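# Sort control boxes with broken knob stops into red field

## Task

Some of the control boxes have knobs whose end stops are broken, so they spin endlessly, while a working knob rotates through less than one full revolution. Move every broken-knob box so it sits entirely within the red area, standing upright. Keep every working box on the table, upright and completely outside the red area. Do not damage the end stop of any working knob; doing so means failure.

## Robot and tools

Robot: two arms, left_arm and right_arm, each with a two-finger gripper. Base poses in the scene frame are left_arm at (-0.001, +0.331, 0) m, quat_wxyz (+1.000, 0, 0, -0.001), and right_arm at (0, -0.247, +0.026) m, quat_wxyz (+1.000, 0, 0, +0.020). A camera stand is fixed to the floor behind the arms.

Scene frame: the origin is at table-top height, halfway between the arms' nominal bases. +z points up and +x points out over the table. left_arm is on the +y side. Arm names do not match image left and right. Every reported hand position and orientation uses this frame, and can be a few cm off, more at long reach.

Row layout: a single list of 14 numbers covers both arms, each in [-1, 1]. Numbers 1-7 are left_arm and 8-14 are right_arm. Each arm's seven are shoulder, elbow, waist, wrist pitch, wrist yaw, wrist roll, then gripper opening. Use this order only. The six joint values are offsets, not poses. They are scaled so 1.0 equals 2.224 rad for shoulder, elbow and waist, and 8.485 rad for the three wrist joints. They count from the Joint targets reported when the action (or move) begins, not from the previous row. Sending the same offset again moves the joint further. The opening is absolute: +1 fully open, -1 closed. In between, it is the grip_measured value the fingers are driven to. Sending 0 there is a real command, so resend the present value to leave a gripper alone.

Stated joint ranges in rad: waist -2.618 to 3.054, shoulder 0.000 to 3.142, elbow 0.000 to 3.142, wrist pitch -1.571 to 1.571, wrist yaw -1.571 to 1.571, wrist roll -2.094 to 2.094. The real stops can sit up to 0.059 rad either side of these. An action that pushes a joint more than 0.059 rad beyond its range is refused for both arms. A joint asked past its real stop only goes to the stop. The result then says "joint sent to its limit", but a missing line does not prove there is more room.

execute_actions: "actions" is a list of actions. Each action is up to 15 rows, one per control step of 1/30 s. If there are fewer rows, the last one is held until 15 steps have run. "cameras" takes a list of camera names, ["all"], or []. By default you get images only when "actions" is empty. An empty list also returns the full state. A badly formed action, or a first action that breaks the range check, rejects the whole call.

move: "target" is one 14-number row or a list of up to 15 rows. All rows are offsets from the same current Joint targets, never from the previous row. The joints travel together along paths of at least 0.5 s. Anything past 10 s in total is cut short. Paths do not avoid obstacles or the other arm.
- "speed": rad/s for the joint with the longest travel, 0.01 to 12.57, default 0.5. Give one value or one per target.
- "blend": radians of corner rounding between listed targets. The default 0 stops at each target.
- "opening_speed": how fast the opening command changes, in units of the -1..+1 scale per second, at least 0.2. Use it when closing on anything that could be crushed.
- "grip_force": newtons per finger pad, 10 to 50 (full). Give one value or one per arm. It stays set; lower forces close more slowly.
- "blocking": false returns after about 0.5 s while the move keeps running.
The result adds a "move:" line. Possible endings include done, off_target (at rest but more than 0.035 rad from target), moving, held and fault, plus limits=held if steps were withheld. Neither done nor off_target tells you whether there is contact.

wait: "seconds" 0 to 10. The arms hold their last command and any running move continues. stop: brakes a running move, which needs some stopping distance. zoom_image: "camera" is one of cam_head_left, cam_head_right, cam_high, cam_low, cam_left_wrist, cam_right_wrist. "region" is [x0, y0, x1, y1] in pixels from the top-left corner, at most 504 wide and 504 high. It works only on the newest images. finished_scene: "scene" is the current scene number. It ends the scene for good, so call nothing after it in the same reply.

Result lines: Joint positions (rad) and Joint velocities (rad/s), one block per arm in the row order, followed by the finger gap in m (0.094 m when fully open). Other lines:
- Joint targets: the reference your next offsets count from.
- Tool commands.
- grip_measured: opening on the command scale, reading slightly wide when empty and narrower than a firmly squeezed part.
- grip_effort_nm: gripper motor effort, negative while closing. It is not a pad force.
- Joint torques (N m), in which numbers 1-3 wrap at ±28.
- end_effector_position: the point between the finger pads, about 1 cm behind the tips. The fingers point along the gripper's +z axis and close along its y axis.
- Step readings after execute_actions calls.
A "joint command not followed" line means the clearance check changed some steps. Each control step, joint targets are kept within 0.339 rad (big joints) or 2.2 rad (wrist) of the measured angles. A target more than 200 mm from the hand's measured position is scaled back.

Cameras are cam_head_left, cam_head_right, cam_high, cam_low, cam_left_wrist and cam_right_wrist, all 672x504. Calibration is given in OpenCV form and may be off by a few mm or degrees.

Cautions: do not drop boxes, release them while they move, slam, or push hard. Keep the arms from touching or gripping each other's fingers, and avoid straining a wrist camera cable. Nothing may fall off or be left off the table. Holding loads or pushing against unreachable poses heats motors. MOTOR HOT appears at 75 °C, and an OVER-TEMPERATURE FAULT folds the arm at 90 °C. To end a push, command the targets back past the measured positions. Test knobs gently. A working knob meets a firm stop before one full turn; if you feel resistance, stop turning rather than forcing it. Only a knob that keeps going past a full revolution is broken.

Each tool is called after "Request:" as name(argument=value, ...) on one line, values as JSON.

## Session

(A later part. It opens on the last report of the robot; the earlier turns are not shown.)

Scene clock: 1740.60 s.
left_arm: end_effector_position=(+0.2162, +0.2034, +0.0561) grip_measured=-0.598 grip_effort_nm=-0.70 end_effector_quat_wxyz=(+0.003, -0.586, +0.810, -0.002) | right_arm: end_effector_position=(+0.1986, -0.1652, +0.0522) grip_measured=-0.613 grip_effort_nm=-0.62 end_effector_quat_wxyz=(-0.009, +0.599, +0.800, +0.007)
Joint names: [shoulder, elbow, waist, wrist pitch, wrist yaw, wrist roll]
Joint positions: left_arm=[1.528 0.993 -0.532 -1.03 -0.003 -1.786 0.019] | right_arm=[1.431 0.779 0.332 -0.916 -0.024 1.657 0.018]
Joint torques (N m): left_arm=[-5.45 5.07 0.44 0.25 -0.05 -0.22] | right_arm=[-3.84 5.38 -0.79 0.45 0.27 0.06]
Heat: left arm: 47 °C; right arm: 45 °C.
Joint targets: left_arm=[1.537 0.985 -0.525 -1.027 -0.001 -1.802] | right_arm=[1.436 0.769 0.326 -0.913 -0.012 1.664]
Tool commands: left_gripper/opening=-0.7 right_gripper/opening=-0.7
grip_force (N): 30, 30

Request:
wait(seconds=0)

Request:
move(target=[[-0.0179, 0.0262, 0, -0.0068, 0, 0, -0.7, -0.0199, 0.0255, 0, -0.0071, 0, 0, -0.7], [0.1137, 0.1562, 0.0176, -0.0102, 0, 0.0041, -0.7, 0.1093, 0.1384, -0.0232, -0.0067, 0, -0.0058, -0.7], [0.2266, 0.3127, 0.0352, -0.0216, 0, 0.0082, -0.7, 0.2195, 0.2771, -0.0464, -0.0141, 0, -0.0116, -0.7], [0.2280, 0.2859, 0.0352, -0.0152, 0, 0.0082, -0.1, 0.2232, 0.2528, -0.0464, -0.0078, 0, -0.0116, -0.1], [0.2072, 0.3542, 0.0352, -0.0337, 0, 0.0082, -0.1, 0.1922, 0.3102, -0.0464, -0.0261, 0, -0.0116, -0.1]], speed=[0.4, 0.6, 0.6, 0.2, 0.5], blend=[0.02, 0.06, 0, 0, 0], cameras=["cam_left_wrist", "cam_right_wrist", "cam_high"])

Scene clock: 1749.03 s.
left_arm: end_effector_position=(+0.2162, +0.2034, +0.0561) grip_measured=-0.598 grip_effort_nm=-0.70 end_effector_quat_wxyz=(+0.003, -0.586, +0.810, -0.002) | right_arm: end_effector_position=(+0.1986, -0.1652, +0.0522) grip_measured=-0.614 grip_effort_nm=-0.65 end_effector_quat_wxyz=(-0.009, +0.599, +0.800, +0.007)
Joint names: [shoulder, elbow, waist, wrist pitch, wrist yaw, wrist roll]
Joint positions: left_arm=[1.528 0.993 -0.532 -1.03 -0.003 -1.786 0.019] | right_arm=[1.431 0.779 0.332 -0.916 -0.024 1.657 0.018]
Joint torques (N m): left_arm=[-5.46 5.05 0.44 0.25 -0.05 -0.22] | right_arm=[-3.9 5.31 -0.72 0.42 0.26 0.07]
Heat: left arm: 46 °C; right arm: 44 °C.
Joint targets: left_arm=[1.537 0.985 -0.525 -1.027 -0.001 -1.802] | right_arm=[1.436 0.769 0.326 -0.913 -0.012 1.664]
Tool commands: left_gripper/opening=-0.7 right_gripper/opening=-0.7
grip_force (N): 30, 30

Scene clock: 1753.27 s.
left_arm: end_effector_position=(+0.3487, +0.1613, +0.0966) grip_measured=-0.102 grip_effort_nm=0.06 end_effector_quat_wxyz=(+0.002, -0.602, +0.799, -0.002) | right_arm: end_effector_position=(+0.3364, -0.1510, +0.0933) grip_measured=-0.103 grip_effort_nm=0.17 end_effector_quat_wxyz=(-0.006, +0.607, +0.795, +0.011)
Joint names: [shoulder, elbow, waist, wrist pitch, wrist yaw, wrist roll]
Joint positions: left_arm=[2.022 1.756 -0.451 -1.3 -0.001 -1.744 0.042] | right_arm=[1.879 1.439 0.228 -1.12 -0.023 1.572 0.042]
Joint torques (N m): left_arm=[-13.3 7.27 0.23 0.09 -0.07 0.06] | right_arm=[-10.1 8.42 -0.58 0.26 0.27 -0.09]
Heat: left arm: 46 °C; right arm: 44 °C.
Joint targets: left_arm=[1.998 1.773 -0.447 -1.313 -0.001 -1.733] | right_arm=[1.863 1.458 0.223 -1.135 -0.011 1.566]
grip_force (N): 30, 30
move: done
camera_calibration:
cam_left_wrist: T_world_to_cam=[[0.9631, -0.268763, -0.014294, -0.288549], [-0.239672, -0.880595, 0.40879, 0.224353], [-0.122455, -0.39028, -0.912517, 0.286271], [0, 0, 0, 1]] pos_world=[0.366728, 0.231738, 0.165389]
cam_right_wrist: T_world_to_cam=[[-0.967171, -0.254128, -0.000397392, 0.287447], [-0.226397, 0.86092, 0.455589, 0.198983], [-0.115436, 0.440722, -0.89019, 0.276323], [0, 0, 0, 1]] pos_world=[0.354956, -0.220042, 0.15544]
Images, in order (width x height): cam_high 672x504, cam_left_wrist 672x504, cam_right_wrist 672x504.

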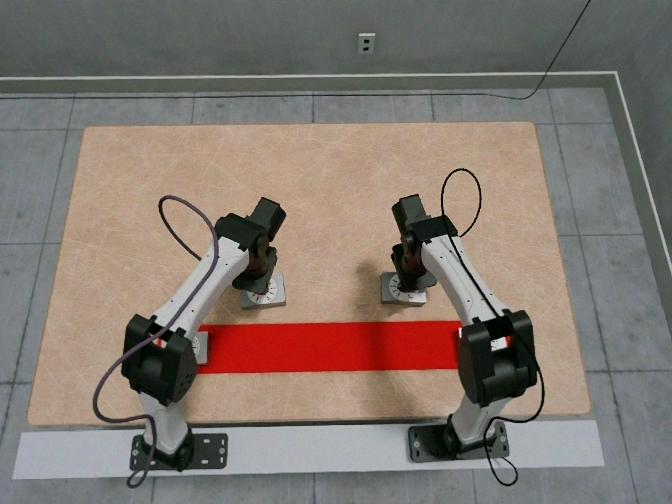

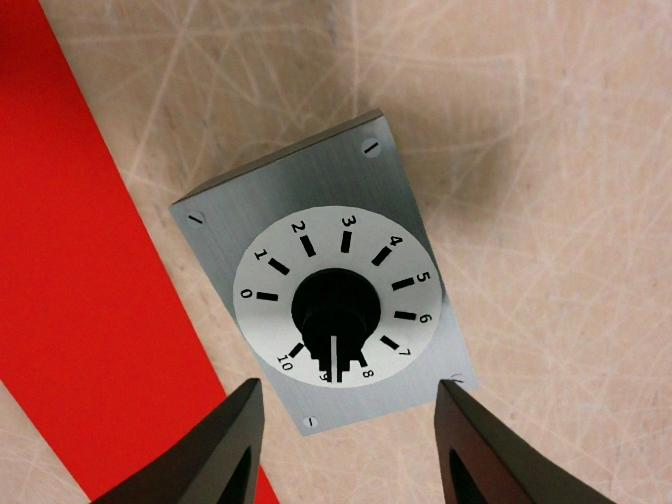

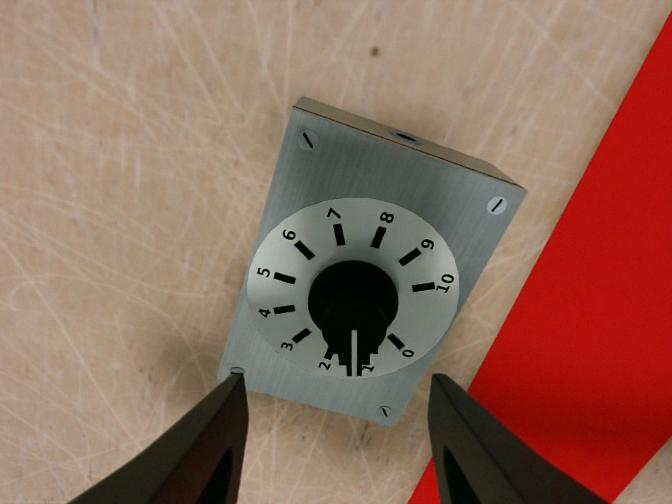

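Request:
wait(seconds=0)

Request:
move(target=[[0.0077, -0.0386, 0.0005, 0.0097, 0, 0, -0.1, 0.0120, -0.0334, -0.0005, 0.0096, 0, 0, -0.1], [0.0154, -0.0772, 0.0010, 0.0194, 0, 0, -0.7, 0.0240, -0.0668, -0.0010, 0.0191, 0, 0, -0.7], [0.0154, -0.0772, 0.0010, 0.0194, 0, 0.1143, -0.7, 0.0240, -0.0668, -0.0010, 0.0191, 0, -0.1108, -0.7]], speed=[0.6, 0.5, 1.2], blend=[0.03, 0, 0], cameras=["cam_left_wrist", "cam_right_wrist"])

Scene clock: 1819.03 s.
left_arm: end_effector_position=(+0.3486, +0.1614, +0.0966) grip_measured=-0.102 grip_effort_nm=0.06 end_effector_quat_wxyz=(+0.002, -0.602, +0.799, -0.002) | right_arm: end_effector_position=(+0.3362, -0.1510, +0.0933) grip_measured=-0.103 grip_effort_nm=0.17 end_effector_quat_wxyz=(-0.006, +0.607, +0.795, +0.011)
Joint names: [shoulder, elbow, waist, wrist pitch, wrist yaw, wrist roll]
Joint positions: left_arm=[2.022 1.756 -0.451 -1.301 -0.001 -1.744 0.042] | right_arm=[1.879 1.439 0.228 -1.121 -0.023 1.572 0.042]
Joint torques (N m): left_arm=[-13.29 7.27 0.2 0.08 -0.07 0.06] | right_arm=[-10.11 8.47 -0.64 0.25 0.27 -0.11]
Heat: left arm: 53 °C; right arm: 53 °C.
Joint targets: left_arm=[1.998 1.773 -0.447 -1.313 -0.001 -1.733] | right_arm=[1.863 1.458 0.223 -1.135 -0.011 1.566]
Tool commands: left_gripper/opening=-0.1 right_gripper/opening=-0.1
grip_force (N): 30, 30

Scene clock: 1823.73 s.
left_arm: end_effector_position=(+0.3470, +0.1652, +0.0597) grip_measured=-0.598 grip_effort_nm=-0.70 end_effector_quat_wxyz=(+0.004, -0.169, +0.986, +0.000) | right_arm: end_effector_position=(+0.3320, -0.1528, +0.0543) grip_measured=-0.614 grip_effort_nm=-0.65 end_effector_quat_wxyz=(-0.005, +0.187, +0.982, +0.011)
Joint names: [shoulder, elbow, waist, wrist pitch, wrist yaw, wrist roll]
Joint positions: left_arm=[2.022 1.61 -0.445 -1.151 -0.004 -0.787 0.019] | right_arm=[1.911 1.322 0.226 -0.981 -0.023 0.641 0.018]
Joint torques (N m): left_arm=[-10.35 5.29 -0.08 0.31 -0.03 0.17] | right_arm=[-8.21 5.34 -0.62 0.53 0.24 -0.17]
Heat: left arm: 53 °C; right arm: 53 °C.
Joint targets: left_arm=[2.033 1.601 -0.445 -1.149 -0.001 -0.763] | right_arm=[1.917 1.310 0.220 -0.973 -0.011 0.626]
grip_force (N): 30, 30
move: done
camera_calibration:
cam_left_wrist: T_world_to_cam=[[0.340782, -0.939972, -0.0178904, 0.0407257], [-0.858282, -0.318819, 0.402127, 0.364788], [-0.383692, -0.121683, -0.915409, 0.300259], [0, 0, 0, 1]] pos_world=[0.41442, 0.191119, 0.128897]
cam_right_wrist: T_world_to_cam=[[-0.376102, -0.926538, -0.00863286, -0.0158762], [-0.830343, 0.33289, 0.446894, 0.337685], [-0.411191, 0.175246, -0.894545, 0.299806], [0, 0, 0, 1]] pos_world=[0.397701, -0.179662, 0.117143]
Images, in order (width x height): cam_left_wrist 672x504, cam_right_wrist 672x504.

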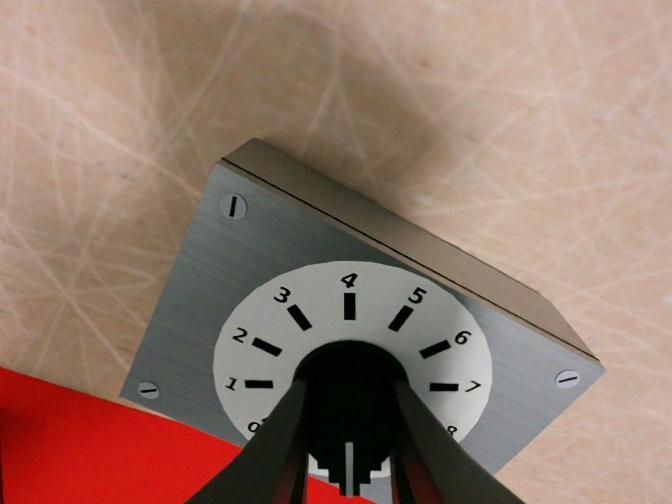

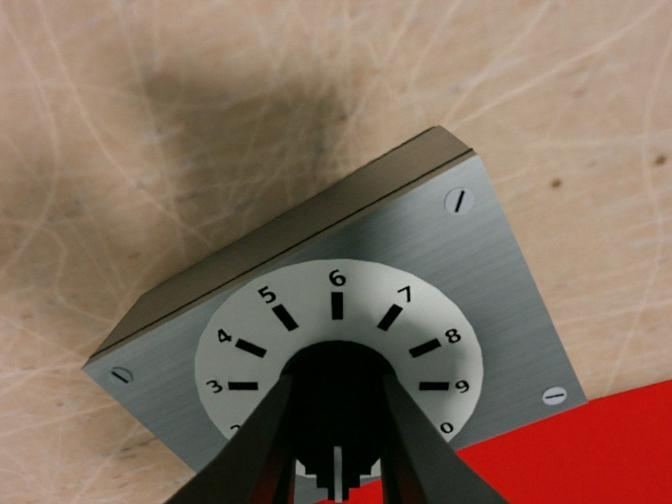

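Request:
move(target=[[0, 0, 0, 0, 0, 0, 0.1, 0, 0, 0, 0, 0, 0, 0.1], [-0.0185, 0.0725, 0, -0.0189, 0, 0, 0.1, -0.0317, 0.0572, 0, -0.0184, 0, 0, 0.1], [-0.0185, 0.0925, 0.15, -0.0189, 0, 0, 0.1, -0.0317, 0.0772, -0.15, -0.0184, 0, 0, 0.1]], speed=[0.5, 0.5, 0.6], blend=[0, 0.03, 0], cameras=["cam_high"])

Request:
zoom_image(camera="cam_high", region=[130, 240, 350, 400])

Request:
zoom_image(camera="cam_high", region=[350, 240, 570, 400])

Scene clock: 1877.40 s.
left_arm: end_effector_position=(+0.3937, +0.2885, +0.1067) grip_measured=+0.098 grip_effort_nm=0.06 end_effector_quat_wxyz=(+0.019, -0.328, +0.944, -0.010) | right_arm: end_effector_position=(+0.3559, -0.2712, +0.1032) grip_measured=+0.097 grip_effort_nm=0.17 end_effector_quat_wxyz=(+0.021, +0.347, +0.938, +0.017)
Joint names: [shoulder, elbow, waist, wrist pitch, wrist yaw, wrist roll]
Joint positions: left_arm=[2.016 1.787 -0.105 -1.298 0.002 -0.776 0.052] | right_arm=[1.862 1.455 -0.117 -1.115 -0.02 0.631 0.052]
Joint torques (N m): left_arm=[-13.44 7.68 -0.55 0.23 -0.08 0.08] | right_arm=[-10.1 9.21 0.06 0.39 0.2 -0.09]
Heat: left arm: 51 °C; right arm: 50 °C.
Joint targets: left_arm=[1.992 1.807 -0.111 -1.309 -0.001 -0.763] | right_arm=[1.846 1.482 -0.113 -1.128 -0.012 0.626]
grip_force (N): 30, 30
move: done
Images, in order (width x height): cam_high 672x504.

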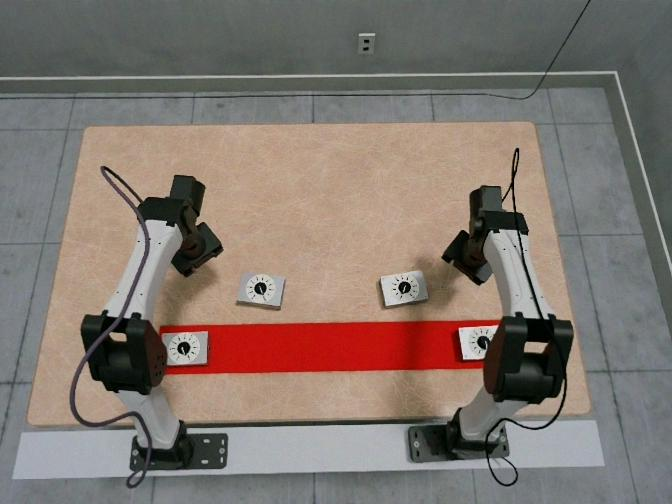

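Scaled by 2.291 from the camera's 672x504 image, which has a finer 960x720 frame.

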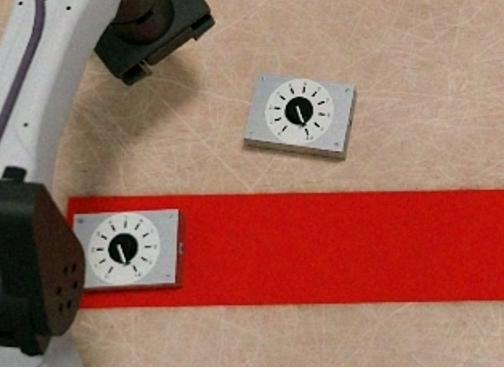

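Scaled by 2.291 from the camera's 672x504 image, which has a finer 960x720 frame.

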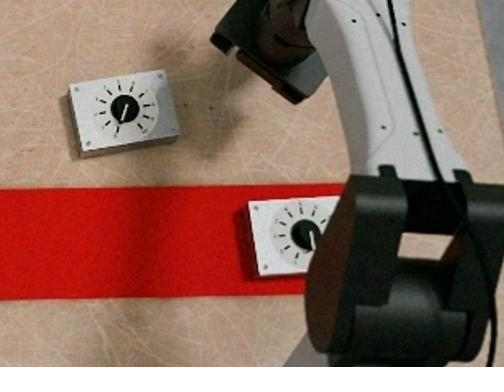

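Request:
finished_scene(scene=1)

The scene is finished: the task was done.


## Next scene

The same job, from a new start.

Request:
execute_actions(actions=[])

Request:
zoom_image(camera="cam_high", region=[100, 220, 350, 400])

Request:
zoom_image(camera="cam_high", region=[330, 220, 580, 400])

Scene clock: 0.00 s.
left_arm: end_effector_position=(+0.3980, +0.3025, +0.0937) grip_measured=+1.000 grip_effort_nm=n/a end_effector_quat_wxyz=(+0.575, +0.014, +0.816, +0.056) | right_arm: end_effector_position=(+0.3818, -0.2533, +0.1067) grip_measured=+1.000 grip_effort_nm=n/a end_effector_quat_wxyz=(+0.569, +0.060, +0.819, -0.043)
Joint names: [shoulder, elbow, waist, wrist pitch, wrist yaw, wrist roll]
Joint positions: left_arm=[1.557 0.398 -0.174 0.808 -0.242 0.027 0.094] | right_arm=[1.541 0.32 0.042 0.855 0.216 0.079 0.094]
Joint velocities: within noise
Joint torques (N m): no reading
Heat: left arm: 29 °C; right arm: 29 °C.
Joint targets: left_arm=[1.553 0.404 -0.174 0.803 -0.242 0.027] | right_arm=[1.537 0.325 0.042 0.851 0.215 0.080]
Tool commands: left_gripper/opening=+1.0 right_gripper/opening=+1.0
camera_calibration:
cam_left_wrist: T_world_to_cam=[[0.063329, -0.992245, -0.106954, 0.287569], [-0.693361, 0.0333362, -0.719819, 0.371583], [0.717802, 0.119743, -0.685873, -0.165264], [0, 0, 0, 1]] pos_world=[0.358057, 0.292741, 0.184879]
cam_right_wrist: T_world_to_cam=[[-0.160176, -0.987084, -0.00288704, -0.18816], [-0.712419, 0.117629, -0.691825, 0.410984], [0.68323, -0.108757, -0.722059, -0.123433], [0, 0, 0, 1]] pos_world=[0.346987, -0.247497, 0.19466]

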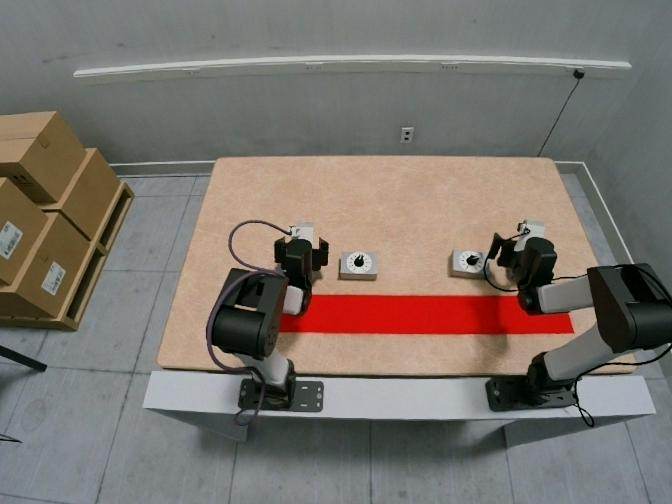

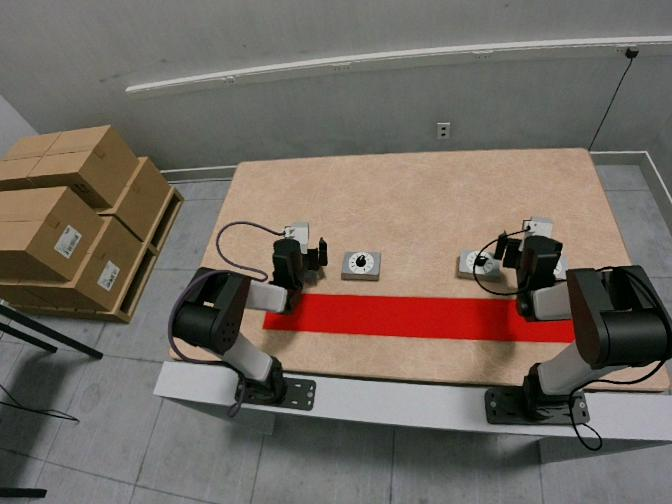

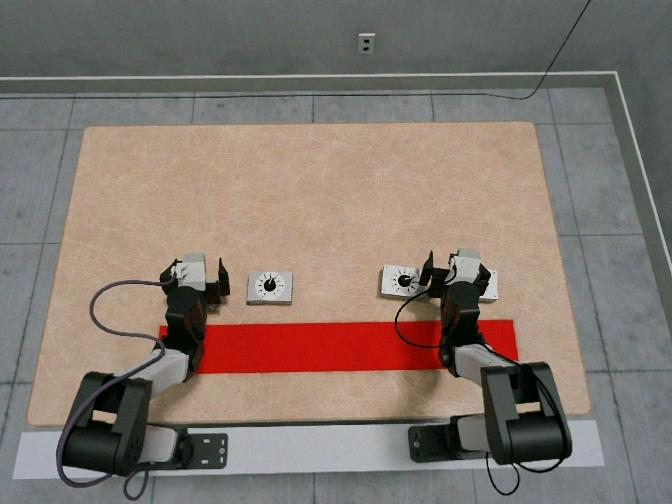

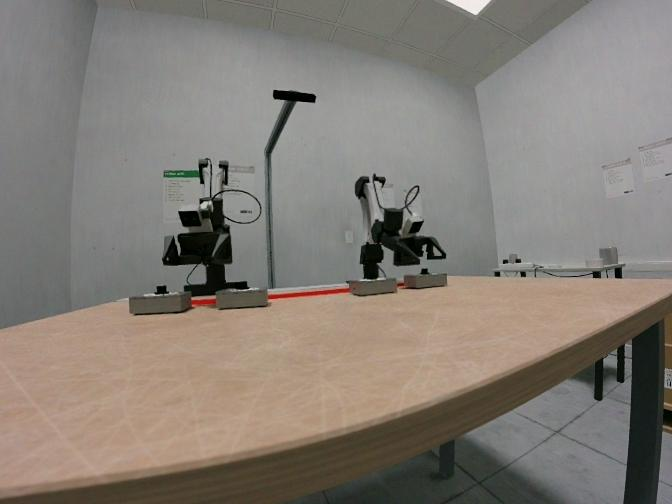

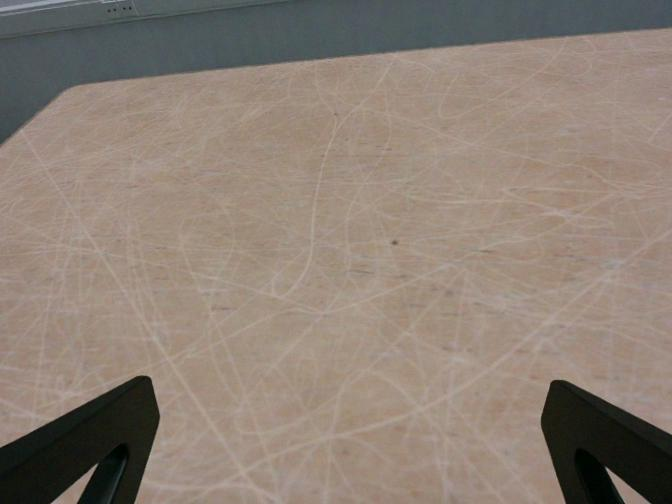

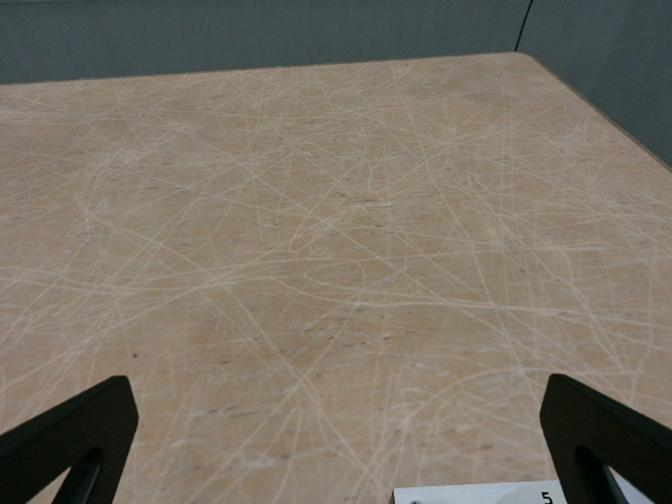

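Scaled by 2.016 from the camera's 672x504 image, which has a finer 960x720 frame.

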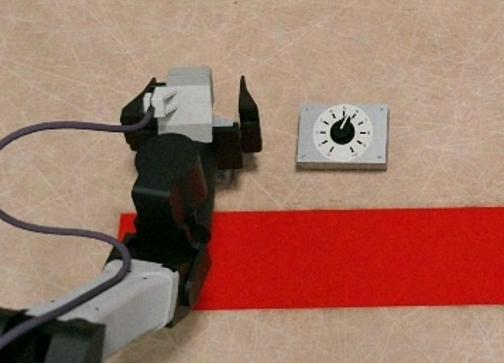

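Scaled by 2.016 from the camera's 672x504 image, which has a finer 960x720 frame.

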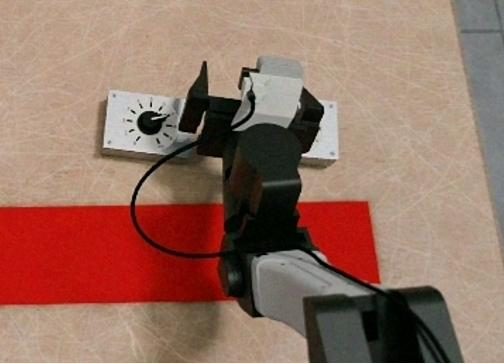

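Request:
move(target=[[0, 0.3579, 0.0813, -0.1535, 0.0285, -0.0032, -0.1, 0.04, 0.3935, 0.0833, -0.1592, -0.0267, -0.0094, -0.1], [0.1616, 0.5391, 0.0813, -0.2434, 0.0285, -0.0032, -0.1, 0.1772, 0.5317, 0.0833, -0.2356, -0.0267, -0.0094, -0.1]], speed=1.2, blend=[0.15, 0], cameras=["cam_left_wrist", "cam_right_wrist"])

Scene clock: 21.40 s.
left_arm: end_effector_position=(+0.3557, +0.3326, +0.0952) grip_measured=-0.098 grip_effort_nm=-0.13 end_effector_quat_wxyz=(+0.000, +0.006, +1.000, +0.003) | right_arm: end_effector_position=(+0.3448, -0.1555, +0.0899) grip_measured=-0.097 grip_effort_nm=-0.16 end_effector_quat_wxyz=(-0.001, -0.127, +0.992, -0.002)
Joint names: [shoulder, elbow, waist, wrist pitch, wrist yaw, wrist roll]
Joint positions: left_arm=[1.899 1.579 0.003 -1.251 -0.006 0.013 0.042] | right_arm=[1.92 1.481 0.222 -1.134 0.004 0.007 0.042]
Joint torques (N m): left_arm=[-8.65 7.82 0.21 0.18 0.04 -0.19] | right_arm=[-7.8 9.17 0.32 0.32 -0.08 -0.09]
Heat: left arm: 30 °C; right arm: 31 °C.
Joint targets: left_arm=[1.912 1.603 0.007 -1.262 0.000 0.000] | right_arm=[1.931 1.507 0.227 -1.148 -0.011 0.000]
move: done
camera_calibration:
cam_left_wrist: T_world_to_cam=[[-0.00442728, -0.99966, -0.0257005, 0.339121], [-0.912327, -0.00648518, 0.409412, 0.325986], [-0.409439, 0.0252598, -0.911988, 0.31649], [0, 0, 0, 1]] pos_world=[0.42849, 0.333125, 0.163888]
cam_right_wrist: T_world_to_cam=[[0.242874, -0.969954, 0.014208, -0.235412], [-0.874114, -0.212478, 0.436781, 0.264506], [-0.420638, -0.118502, -0.899456, 0.295402], [0, 0, 0, 1]] pos_world=[0.412641, -0.137131, 0.153514]
Images, in order (width x height): cam_left_wrist 672x504, cam_right_wrist 672x504.

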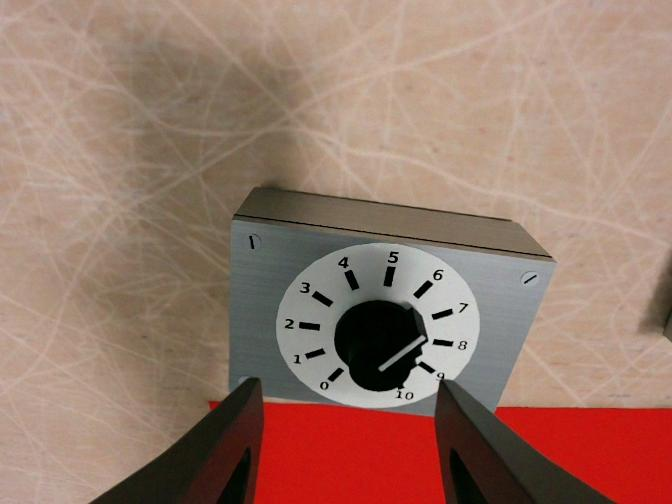

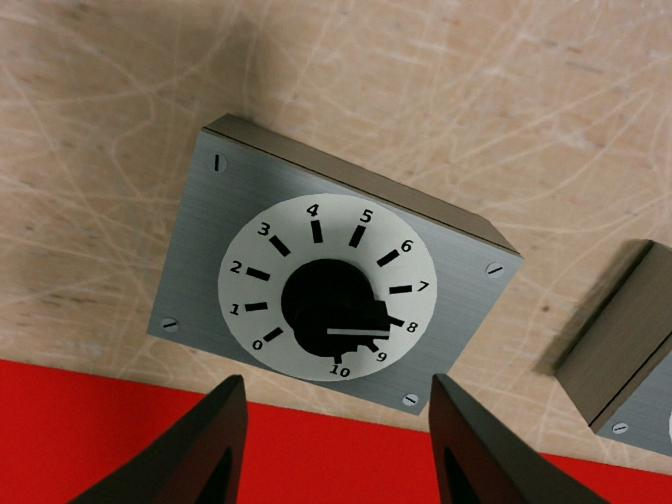

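Request:
move(target=[[-0.0117, -0.0300, -0.0119, 0.0070, 0, -0.2387, -0.1, 0.0050, -0.0200, 0.0018, 0.0060, 0, -0.1781, -0.1], [-0.0234, -0.0902, -0.0119, 0.0203, 0, -0.2387, -0.7, 0.0155, -0.0575, 0.0018, 0.0182, 0, -0.1781, -0.7], [-0.0234, -0.0902, -0.0119, 0.0203, 0, 0.0390, -0.7, 0.0155, -0.0575, 0.0018, 0.0182, 0, 0.0420, -0.7]], speed=[1.5, 0.5, 1.2], blend=[0.03, 0, 0], grip_force=[30, 30], cameras=["cam_left_wrist", "cam_right_wrist"])

Scene clock: 48.50 s.
left_arm: end_effector_position=(+0.3484, +0.3270, +0.0587) grip_measured=-0.597 grip_effort_nm=-0.70 end_effector_quat_wxyz=(+0.005, +0.158, +0.987, +0.004) | right_arm: end_effector_position=(+0.3436, -0.1525, +0.0551) grip_measured=-0.615 grip_effort_nm=-0.65 end_effector_quat_wxyz=(-0.005, +0.042, +0.999, +0.004)
Joint names: [shoulder, elbow, waist, wrist pitch, wrist yaw, wrist roll]
Joint positions: left_arm=[1.883 1.411 -0.013 -1.088 -0.007 0.302 0.019] | right_arm=[1.958 1.39 0.224 -1.011 -0.01 0.348 0.018]
Joint torques (N m): left_arm=[-11.48 5.15 -0.57 0.28 0.06 0.25] | right_arm=[-8.35 5.53 0.53 0.63 0.11 0.06]
Heat: left arm: 34 °C; right arm: 35 °C.
Joint targets: left_arm=[1.860 1.402 -0.020 -1.090 0.000 0.331] | right_arm=[1.966 1.380 0.231 -0.994 -0.011 0.356]
grip_force (N): 30, 30
move: done
camera_calibration:
cam_left_wrist: T_world_to_cam=[[-0.304363, -0.952097, -0.0295744, 0.421749], [-0.875721, 0.267461, 0.401966, 0.232286], [-0.374801, 0.148243, -0.915177, 0.228146], [0, 0, 0, 1]] pos_world=[0.417292, 0.305597, 0.127896]
cam_right_wrist: T_world_to_cam=[[-0.0928987, -0.995669, 0.00357091, -0.119702], [-0.891968, 0.0848157, 0.444071, 0.330322], [-0.442451, 0.0380685, -0.895984, 0.295082], [0, 0, 0, 1]] pos_world=[0.414076, -0.158433, 0.118129]
Images, in order (width x height): cam_left_wrist 672x504, cam_right_wrist 672x504.

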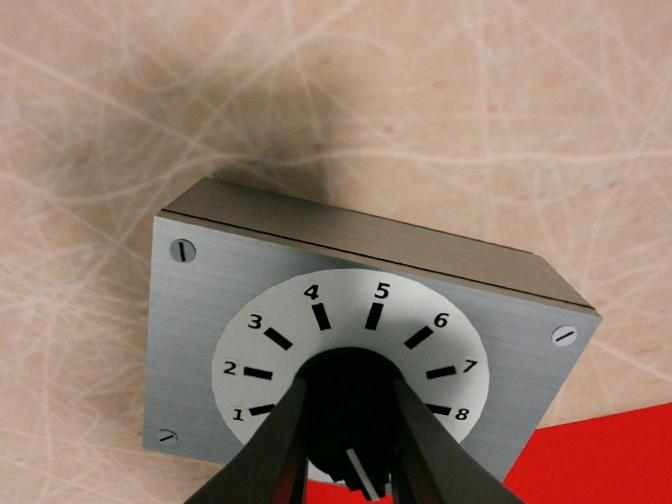

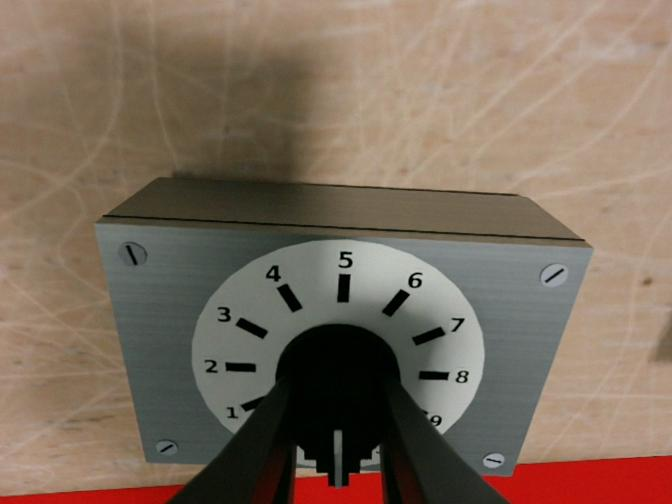

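Request:
move(target=[[0, 0, 0, 0, 0, 0, -0.1, -0.0184, 0.0244, 0, -0.0064, 0, 0, -0.7], [-0.0051, 0.0710, 0, -0.0189, 0, 0, -0.1, -0.1275, -0.1326, 0.0340, 0.0053, 0, 0, -0.7], [0.1041, 0.2076, -0.2046, -0.0300, 0, -0.0390, -0.1, -0.2270, -0.2368, 0.0697, 0.0065, 0, 0, -0.7], [0.1041, 0.2076, -0.2046, -0.0300, 0, -0.0390, -0.1, -0.2270, -0.2519, 0.0697, 0.0105, 0, 0, -0.1], [0.1041, 0.2076, -0.2046, -0.0300, 0, -0.0390, -0.1, -0.2438, -0.1858, 0.0697, -0.0105, 0, 0, -0.1], [0.1041, 0.2076, -0.2046, -0.0300, 0, -0.0390, -0.1, -0.0348, 0.0310, -0.1936, -0.0162, 0, -0.0420, -0.1]], speed=[0.4, 0.6, 0.6, 0.2, 0.6, 1.0], blend=[0.02, 0.06, 0, 0, 0.05, 0], cameras=["cam_left_wrist", "cam_right_wrist", "cam_high"])

Scene clock: 91.67 s.
left_arm: end_effector_position=(+0.3538, +0.1457, +0.0970) grip_measured=-0.102 grip_effort_nm=0.05 end_effector_quat_wxyz=(+0.000, +0.245, +0.970, +0.000) | right_arm: end_effector_position=(+0.3410, -0.3018, +0.0891) grip_measured=-0.103 grip_effort_nm=0.17 end_effector_quat_wxyz=(-0.001, +0.086, +0.996, +0.006)
Joint names: [shoulder, elbow, waist, wrist pitch, wrist yaw, wrist roll]
Joint positions: left_arm=[2.077 1.839 -0.48 -1.333 0 0.013 0.042] | right_arm=[1.879 1.422 -0.204 -1.117 -0.011 0.007 0.042]
Joint torques (N m): left_arm=[-10 7.92 0.29 0.16 -0.02 -0.19] | right_arm=[-7.61 9.07 0.24 0.35 0.08 -0.09]
Heat: left arm: 40 °C; right arm: 39 °C.
Joint targets: left_arm=[2.091 1.864 -0.475 -1.344 0.000 0.000] | right_arm=[1.888 1.448 -0.199 -1.131 -0.011 0.000]
grip_force (N): 30, 30
move: done; blend cut to 0 rad at target 1
camera_calibration:
cam_left_wrist: T_world_to_cam=[[-0.467857, -0.883595, -0.0192075, 0.298666], [-0.809935, 0.419954, 0.409443, 0.223884], [-0.353715, 0.207118, -0.912134, 0.275858], [0, 0, 0, 1]] pos_world=[0.41864, 0.112744, 0.165688]
cam_right_wrist: T_world_to_cam=[[-0.180168, -0.983635, -0.0010859, -0.234878], [-0.884447, 0.161517, 0.437797, 0.346728], [-0.430457, 0.0798376, -0.899073, 0.338996], [0, 0, 0, 1]] pos_world=[0.410268, -0.314101, 0.15273]
Images, in order (width x height): cam_high 672x504, cam_left_wrist 672x504, cam_right_wrist 672x504.

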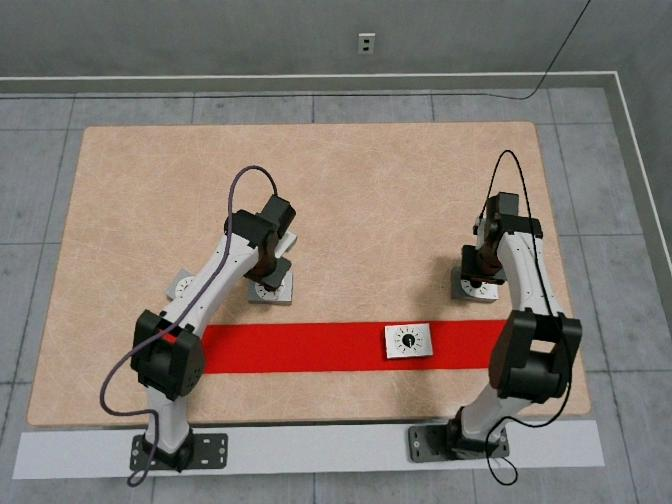

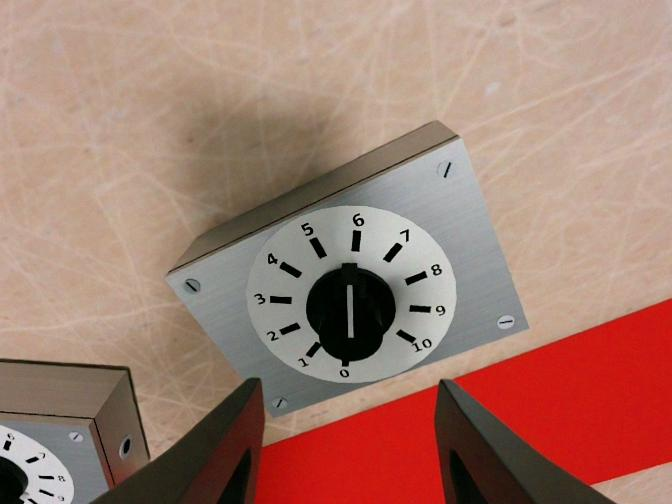

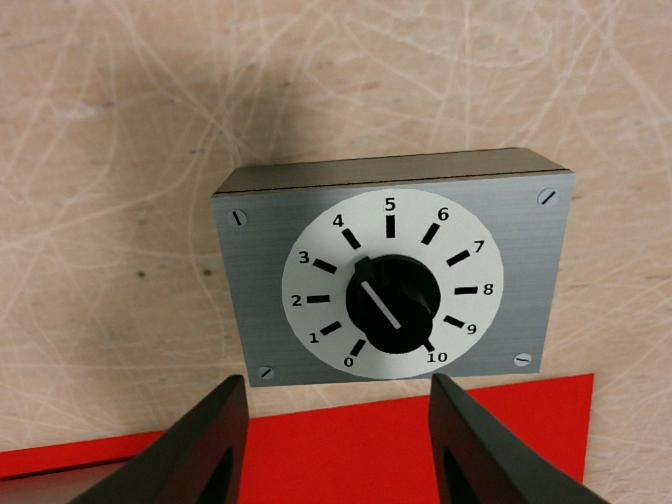

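Request:
move(target=[[0.0030, -0.0200, 0, 0.0060, 0, -0.0555, -0.1, 0.0060, -0.0150, -0.0241, 0.0060, 0, 0.2404, -0.1], [0.0065, -0.0676, 0, 0.0184, 0, -0.0555, -0.7, 0.0199, -0.0526, -0.0241, 0.0179, 0, 0.2404, -0.7], [0.0065, -0.0676, 0, 0.0184, 0, 0.2393, -0.7, 0.0199, -0.0526, -0.0241, 0.0179, 0, -0.0988, -0.7]], speed=[1.5, 0.5, 1.2], blend=[0.03, 0, 0], cameras=["cam_left_wrist", "cam_right_wrist"])

Request:
zoom_image(camera="cam_left_wrist", region=[150, 200, 550, 500])

Request:
zoom_image(camera="cam_right_wrist", region=[150, 200, 550, 500])

Scene clock: 124.33 s.
left_arm: end_effector_position=(+0.3551, +0.1452, +0.0603) grip_measured=-0.596 grip_effort_nm=-0.70 end_effector_quat_wxyz=(+0.000, +0.947, +0.321, -0.001) | right_arm: end_effector_position=(+0.3418, -0.3178, +0.0542) grip_measured=-0.605 grip_effort_nm=-0.65 end_effector_quat_wxyz=(+0.003, -0.303, +0.953, +0.005)
Joint names: [shoulder, elbow, waist, wrist pitch, wrist yaw, wrist roll]
Joint positions: left_arm=[2.094 1.719 -0.479 -1.198 0.002 2.008 0.019] | right_arm=[1.926 1.342 -0.249 -0.987 -0.011 -0.825 0.019]
Joint torques (N m): left_arm=[-10.26 5.38 0.23 0.28 0.01 0.17] | right_arm=[-8.2 5.53 -0.58 0.5 0.04 -0.17]
Heat: left arm: 39 °C; right arm: 39 °C.
Joint targets: left_arm=[2.106 1.714 -0.475 -1.188 0.000 2.030] | right_arm=[1.933 1.332 -0.253 -0.979 -0.011 -0.838]
grip_force (N): 30, 30
move: done
camera_calibration:
cam_left_wrist: T_world_to_cam=[[-0.613826, 0.789224, -0.0184883, 0.1071], [0.716398, 0.566718, 0.406945, -0.322932], [0.331649, 0.236549, -0.913265, -0.00460352], [0, 0, 0, 1]] pos_world=[0.298615, 0.0995743, 0.129191]
cam_right_wrist: T_world_to_cam=[[0.569718, -0.821836, 0.00259472, -0.455636], [-0.743551, -0.514098, 0.427592, 0.103017], [-0.350077, -0.245536, -0.903968, 0.178533], [0, 0, 0, 1]] pos_world=[0.398683, -0.277661, 0.118521]
Images, in order (width x height): cam_left_wrist 672x504, cam_right_wrist 672x504.

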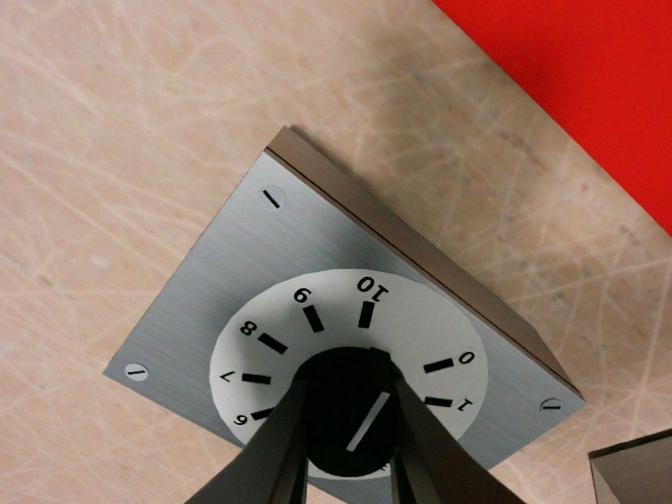

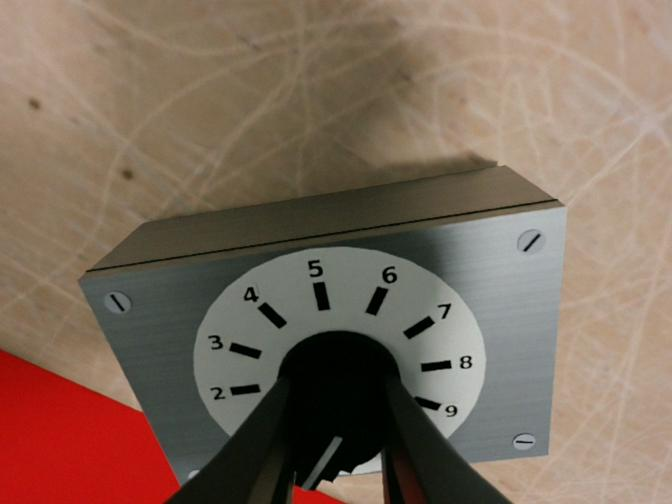

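Scaled by 1.260 from the camera's 672x504 image, which has a finer 960x720 frame.

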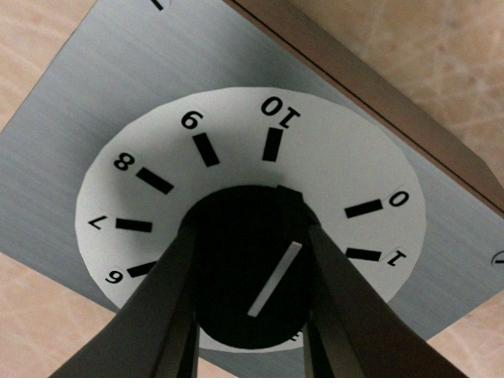

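Scaled by 1.260 from the camera's 672x504 image, which has a finer 960x720 frame.

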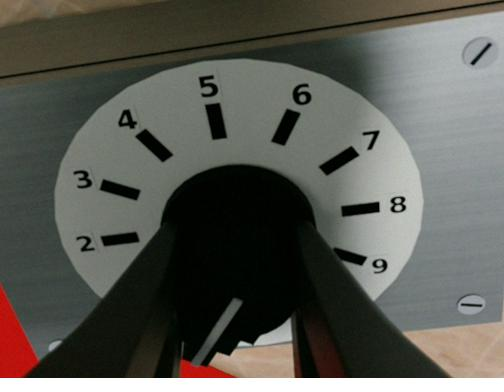

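Request:
move(target=[[0, 0, 0, 0, 0, 0, -0.1, 0, 0, 0, 0, 0, 0, -0.1], [0, 0, 0, 0, 0, -0.3183, -0.1, -0.0321, 0.0561, 0, -0.0182, 0, 0, -0.1], [0, 0, 0, 0, 0, -0.3183, -0.7, -0.0321, 0.0761, -0.12, -0.0182, 0, 0, -0.1], [0, 0, 0, 0, 0, -0.2358, -0.7, -0.0321, 0.0761, -0.12, -0.0182, 0, 0, -0.1]], speed=[0.5, 1.5, 0.8, 1.0], blend=[0, 0.03, 0, 0], cameras=["cam_left_wrist", "cam_high"])

Request:
zoom_image(camera="cam_high", region=[370, 230, 570, 400])

Request:
zoom_image(camera="cam_left_wrist", region=[150, 200, 550, 500])

Scene clock: 164.27 s.
left_arm: end_effector_position=(+0.3554, +0.1448, +0.0594) grip_measured=-0.599 grip_effort_nm=-0.70 end_effector_quat_wxyz=(-0.001, +0.243, +0.970, -0.002) | right_arm: end_effector_position=(+0.3196, -0.4138, +0.0998) grip_measured=-0.103 grip_effort_nm=0.17 end_effector_quat_wxyz=(+0.019, -0.172, +0.985, -0.008)
Joint names: [shoulder, elbow, waist, wrist pitch, wrist yaw, wrist roll]
Joint positions: left_arm=[2.096 1.719 -0.478 -1.196 0.004 0.012 0.019] | right_arm=[1.887 1.476 -0.525 -1.12 -0.011 -0.832 0.042]
Joint torques (N m): left_arm=[-10.54 5.48 0.18 0.35 -0.06 0.11] | right_arm=[-11.02 9.06 0.4 0.39 0.04 -0.1]
Heat: left arm: 40 °C; right arm: 38 °C.
Joint targets: left_arm=[2.106 1.714 -0.474 -1.188 0.000 0.029] | right_arm=[1.861 1.501 -0.520 -1.134 -0.011 -0.838]
grip_force (N): 30, 30
move: done
camera_calibration:
cam_left_wrist: T_world_to_cam=[[-0.465636, -0.884842, -0.0154261, 0.297125], [-0.809721, 0.418941, 0.410901, 0.240911], [-0.35712, 0.203821, -0.911549, 0.243973], [0, 0, 0, 1]] pos_world=[0.42055, 0.112254, 0.127987]
Images, in order (width x height): cam_high 672x504, cam_left_wrist 672x504.

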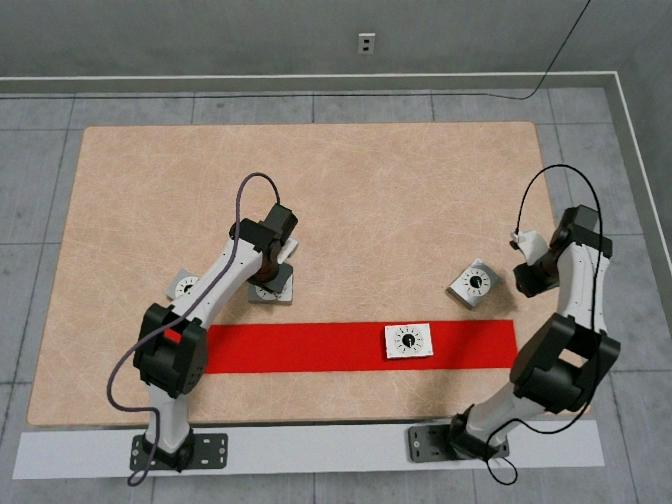

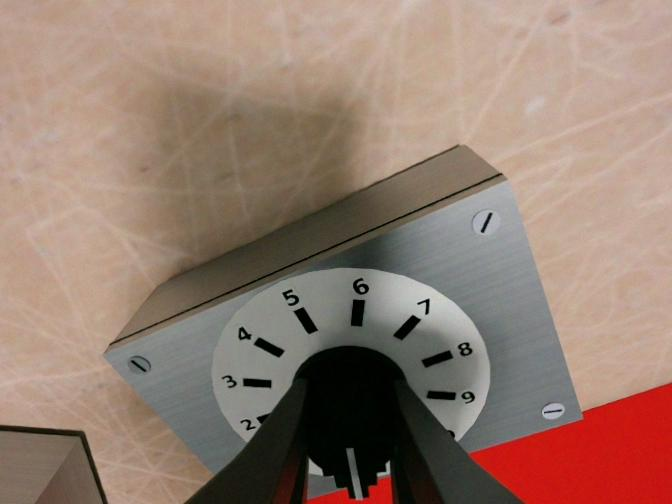

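Scaled by 2.520 from the camera's 672x504 image, which has a finer 960x720 frame.

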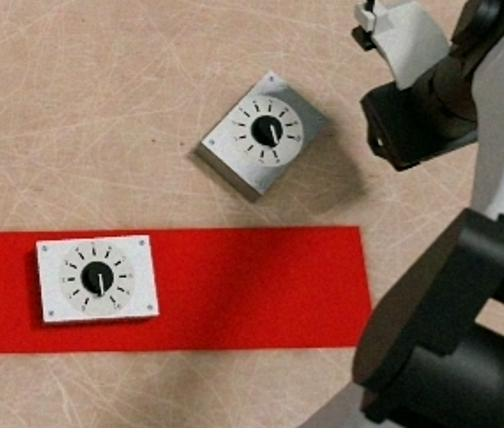

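Scaled by 1.260 from the camera's 672x504 image, which has a finer 960x720 frame.

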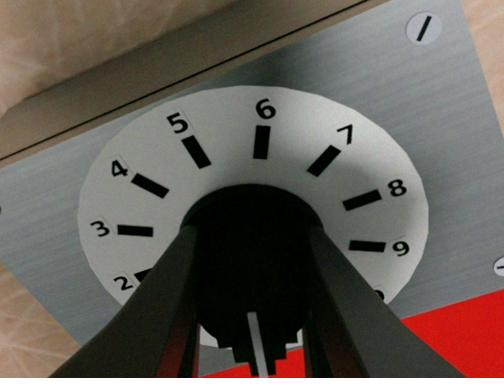

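Request:
move(target=[[-0.0160, 0.0267, 0, -0.0066, 0, 0, -0.7, 0, 0, 0, 0, 0, 0, -0.1], [-0.1565, -0.1859, 0, 0.0116, 0, 0, -0.7, 0, 0, 0, 0, 0, 0, -0.1], [-0.2813, -0.3236, 0, 0.0150, 0, 0, -0.7, 0, 0, 0, 0, 0, 0, -0.1], [-0.2813, -0.3387, 0, 0.0190, 0, 0, -0.1, 0, 0, 0, 0, 0, 0, -0.1], [-0.2917, -0.2696, 0, -0.0010, 0, 0, -0.1, 0, 0, 0, 0, 0, 0, -0.1], [-0.2917, -0.2496, 0.2100, -0.0010, 0, 0, -0.1, 0, 0, 0, 0, 0, 0, -0.1]], speed=[0.4, 0.6, 0.6, 0.2, 0.6, 0.8], blend=[0.02, 0.06, 0, 0, 0.03, 0], cameras=["cam_high", "cam_low"])

Request:
zoom_image(camera="cam_high", region=[130, 240, 350, 400])

Request:
zoom_image(camera="cam_low", region=[120, 230, 470, 330])

Scene clock: 192.50 s.
left_arm: end_effector_position=(+0.2564, +0.3276, +0.1050) grip_measured=-0.102 grip_effort_nm=0.05 end_effector_quat_wxyz=(+0.026, +0.013, +1.000, -0.001) | right_arm: end_effector_position=(+0.3196, -0.4138, +0.0998) grip_measured=-0.103 grip_effort_nm=0.16 end_effector_quat_wxyz=(+0.019, -0.172, +0.985, -0.008)
Joint names: [shoulder, elbow, waist, wrist pitch, wrist yaw, wrist roll]
Joint positions: left_arm=[1.469 1.136 -0.01 -1.186 0.003 0.014 0.042] | right_arm=[1.887 1.476 -0.525 -1.12 -0.011 -0.832 0.042]
Joint torques (N m): left_arm=[-6.84 7.82 0.08 0.29 -0.05 0.1] | right_arm=[-10.93 9.1 0.23 0.38 0.03 -0.1]
Heat: left arm: 42 °C; right arm: 41 °C.
Joint targets: left_arm=[1.457 1.158 -0.007 -1.196 0.000 0.029] | right_arm=[1.861 1.501 -0.520 -1.134 -0.011 -0.838]
grip_force (N): 30, 30
move: done
Images, in order (width x height): cam_high 672x504, cam_low 672x504.

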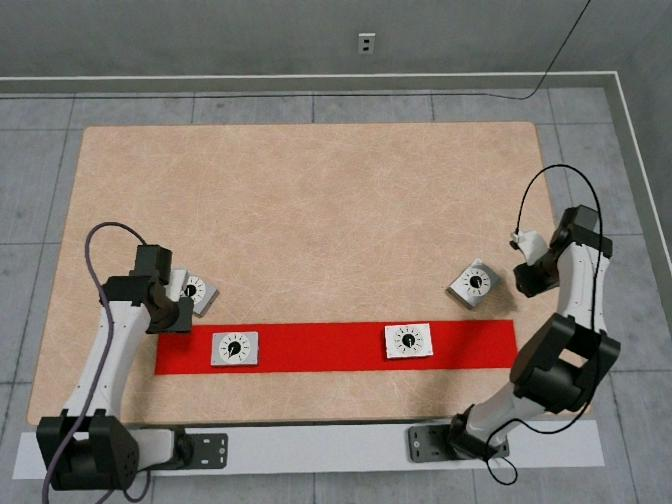

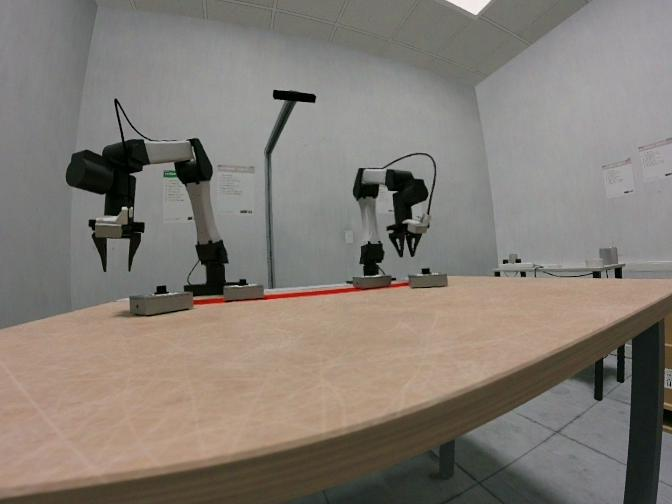

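Scaled by 2.291 from the camera's 672x504 image, which has a finer 960x720 frame.

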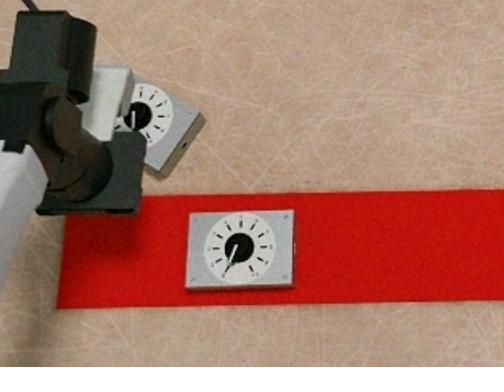

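Scaled by 1.440 from the camera's 672x504 image, which has a finer 960x720 frame.

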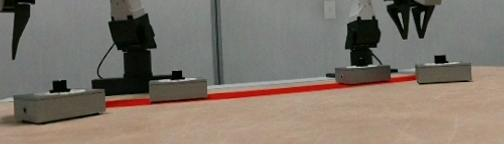

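Request:
finished_scene(scene=2)

The scene is finished: the task was done.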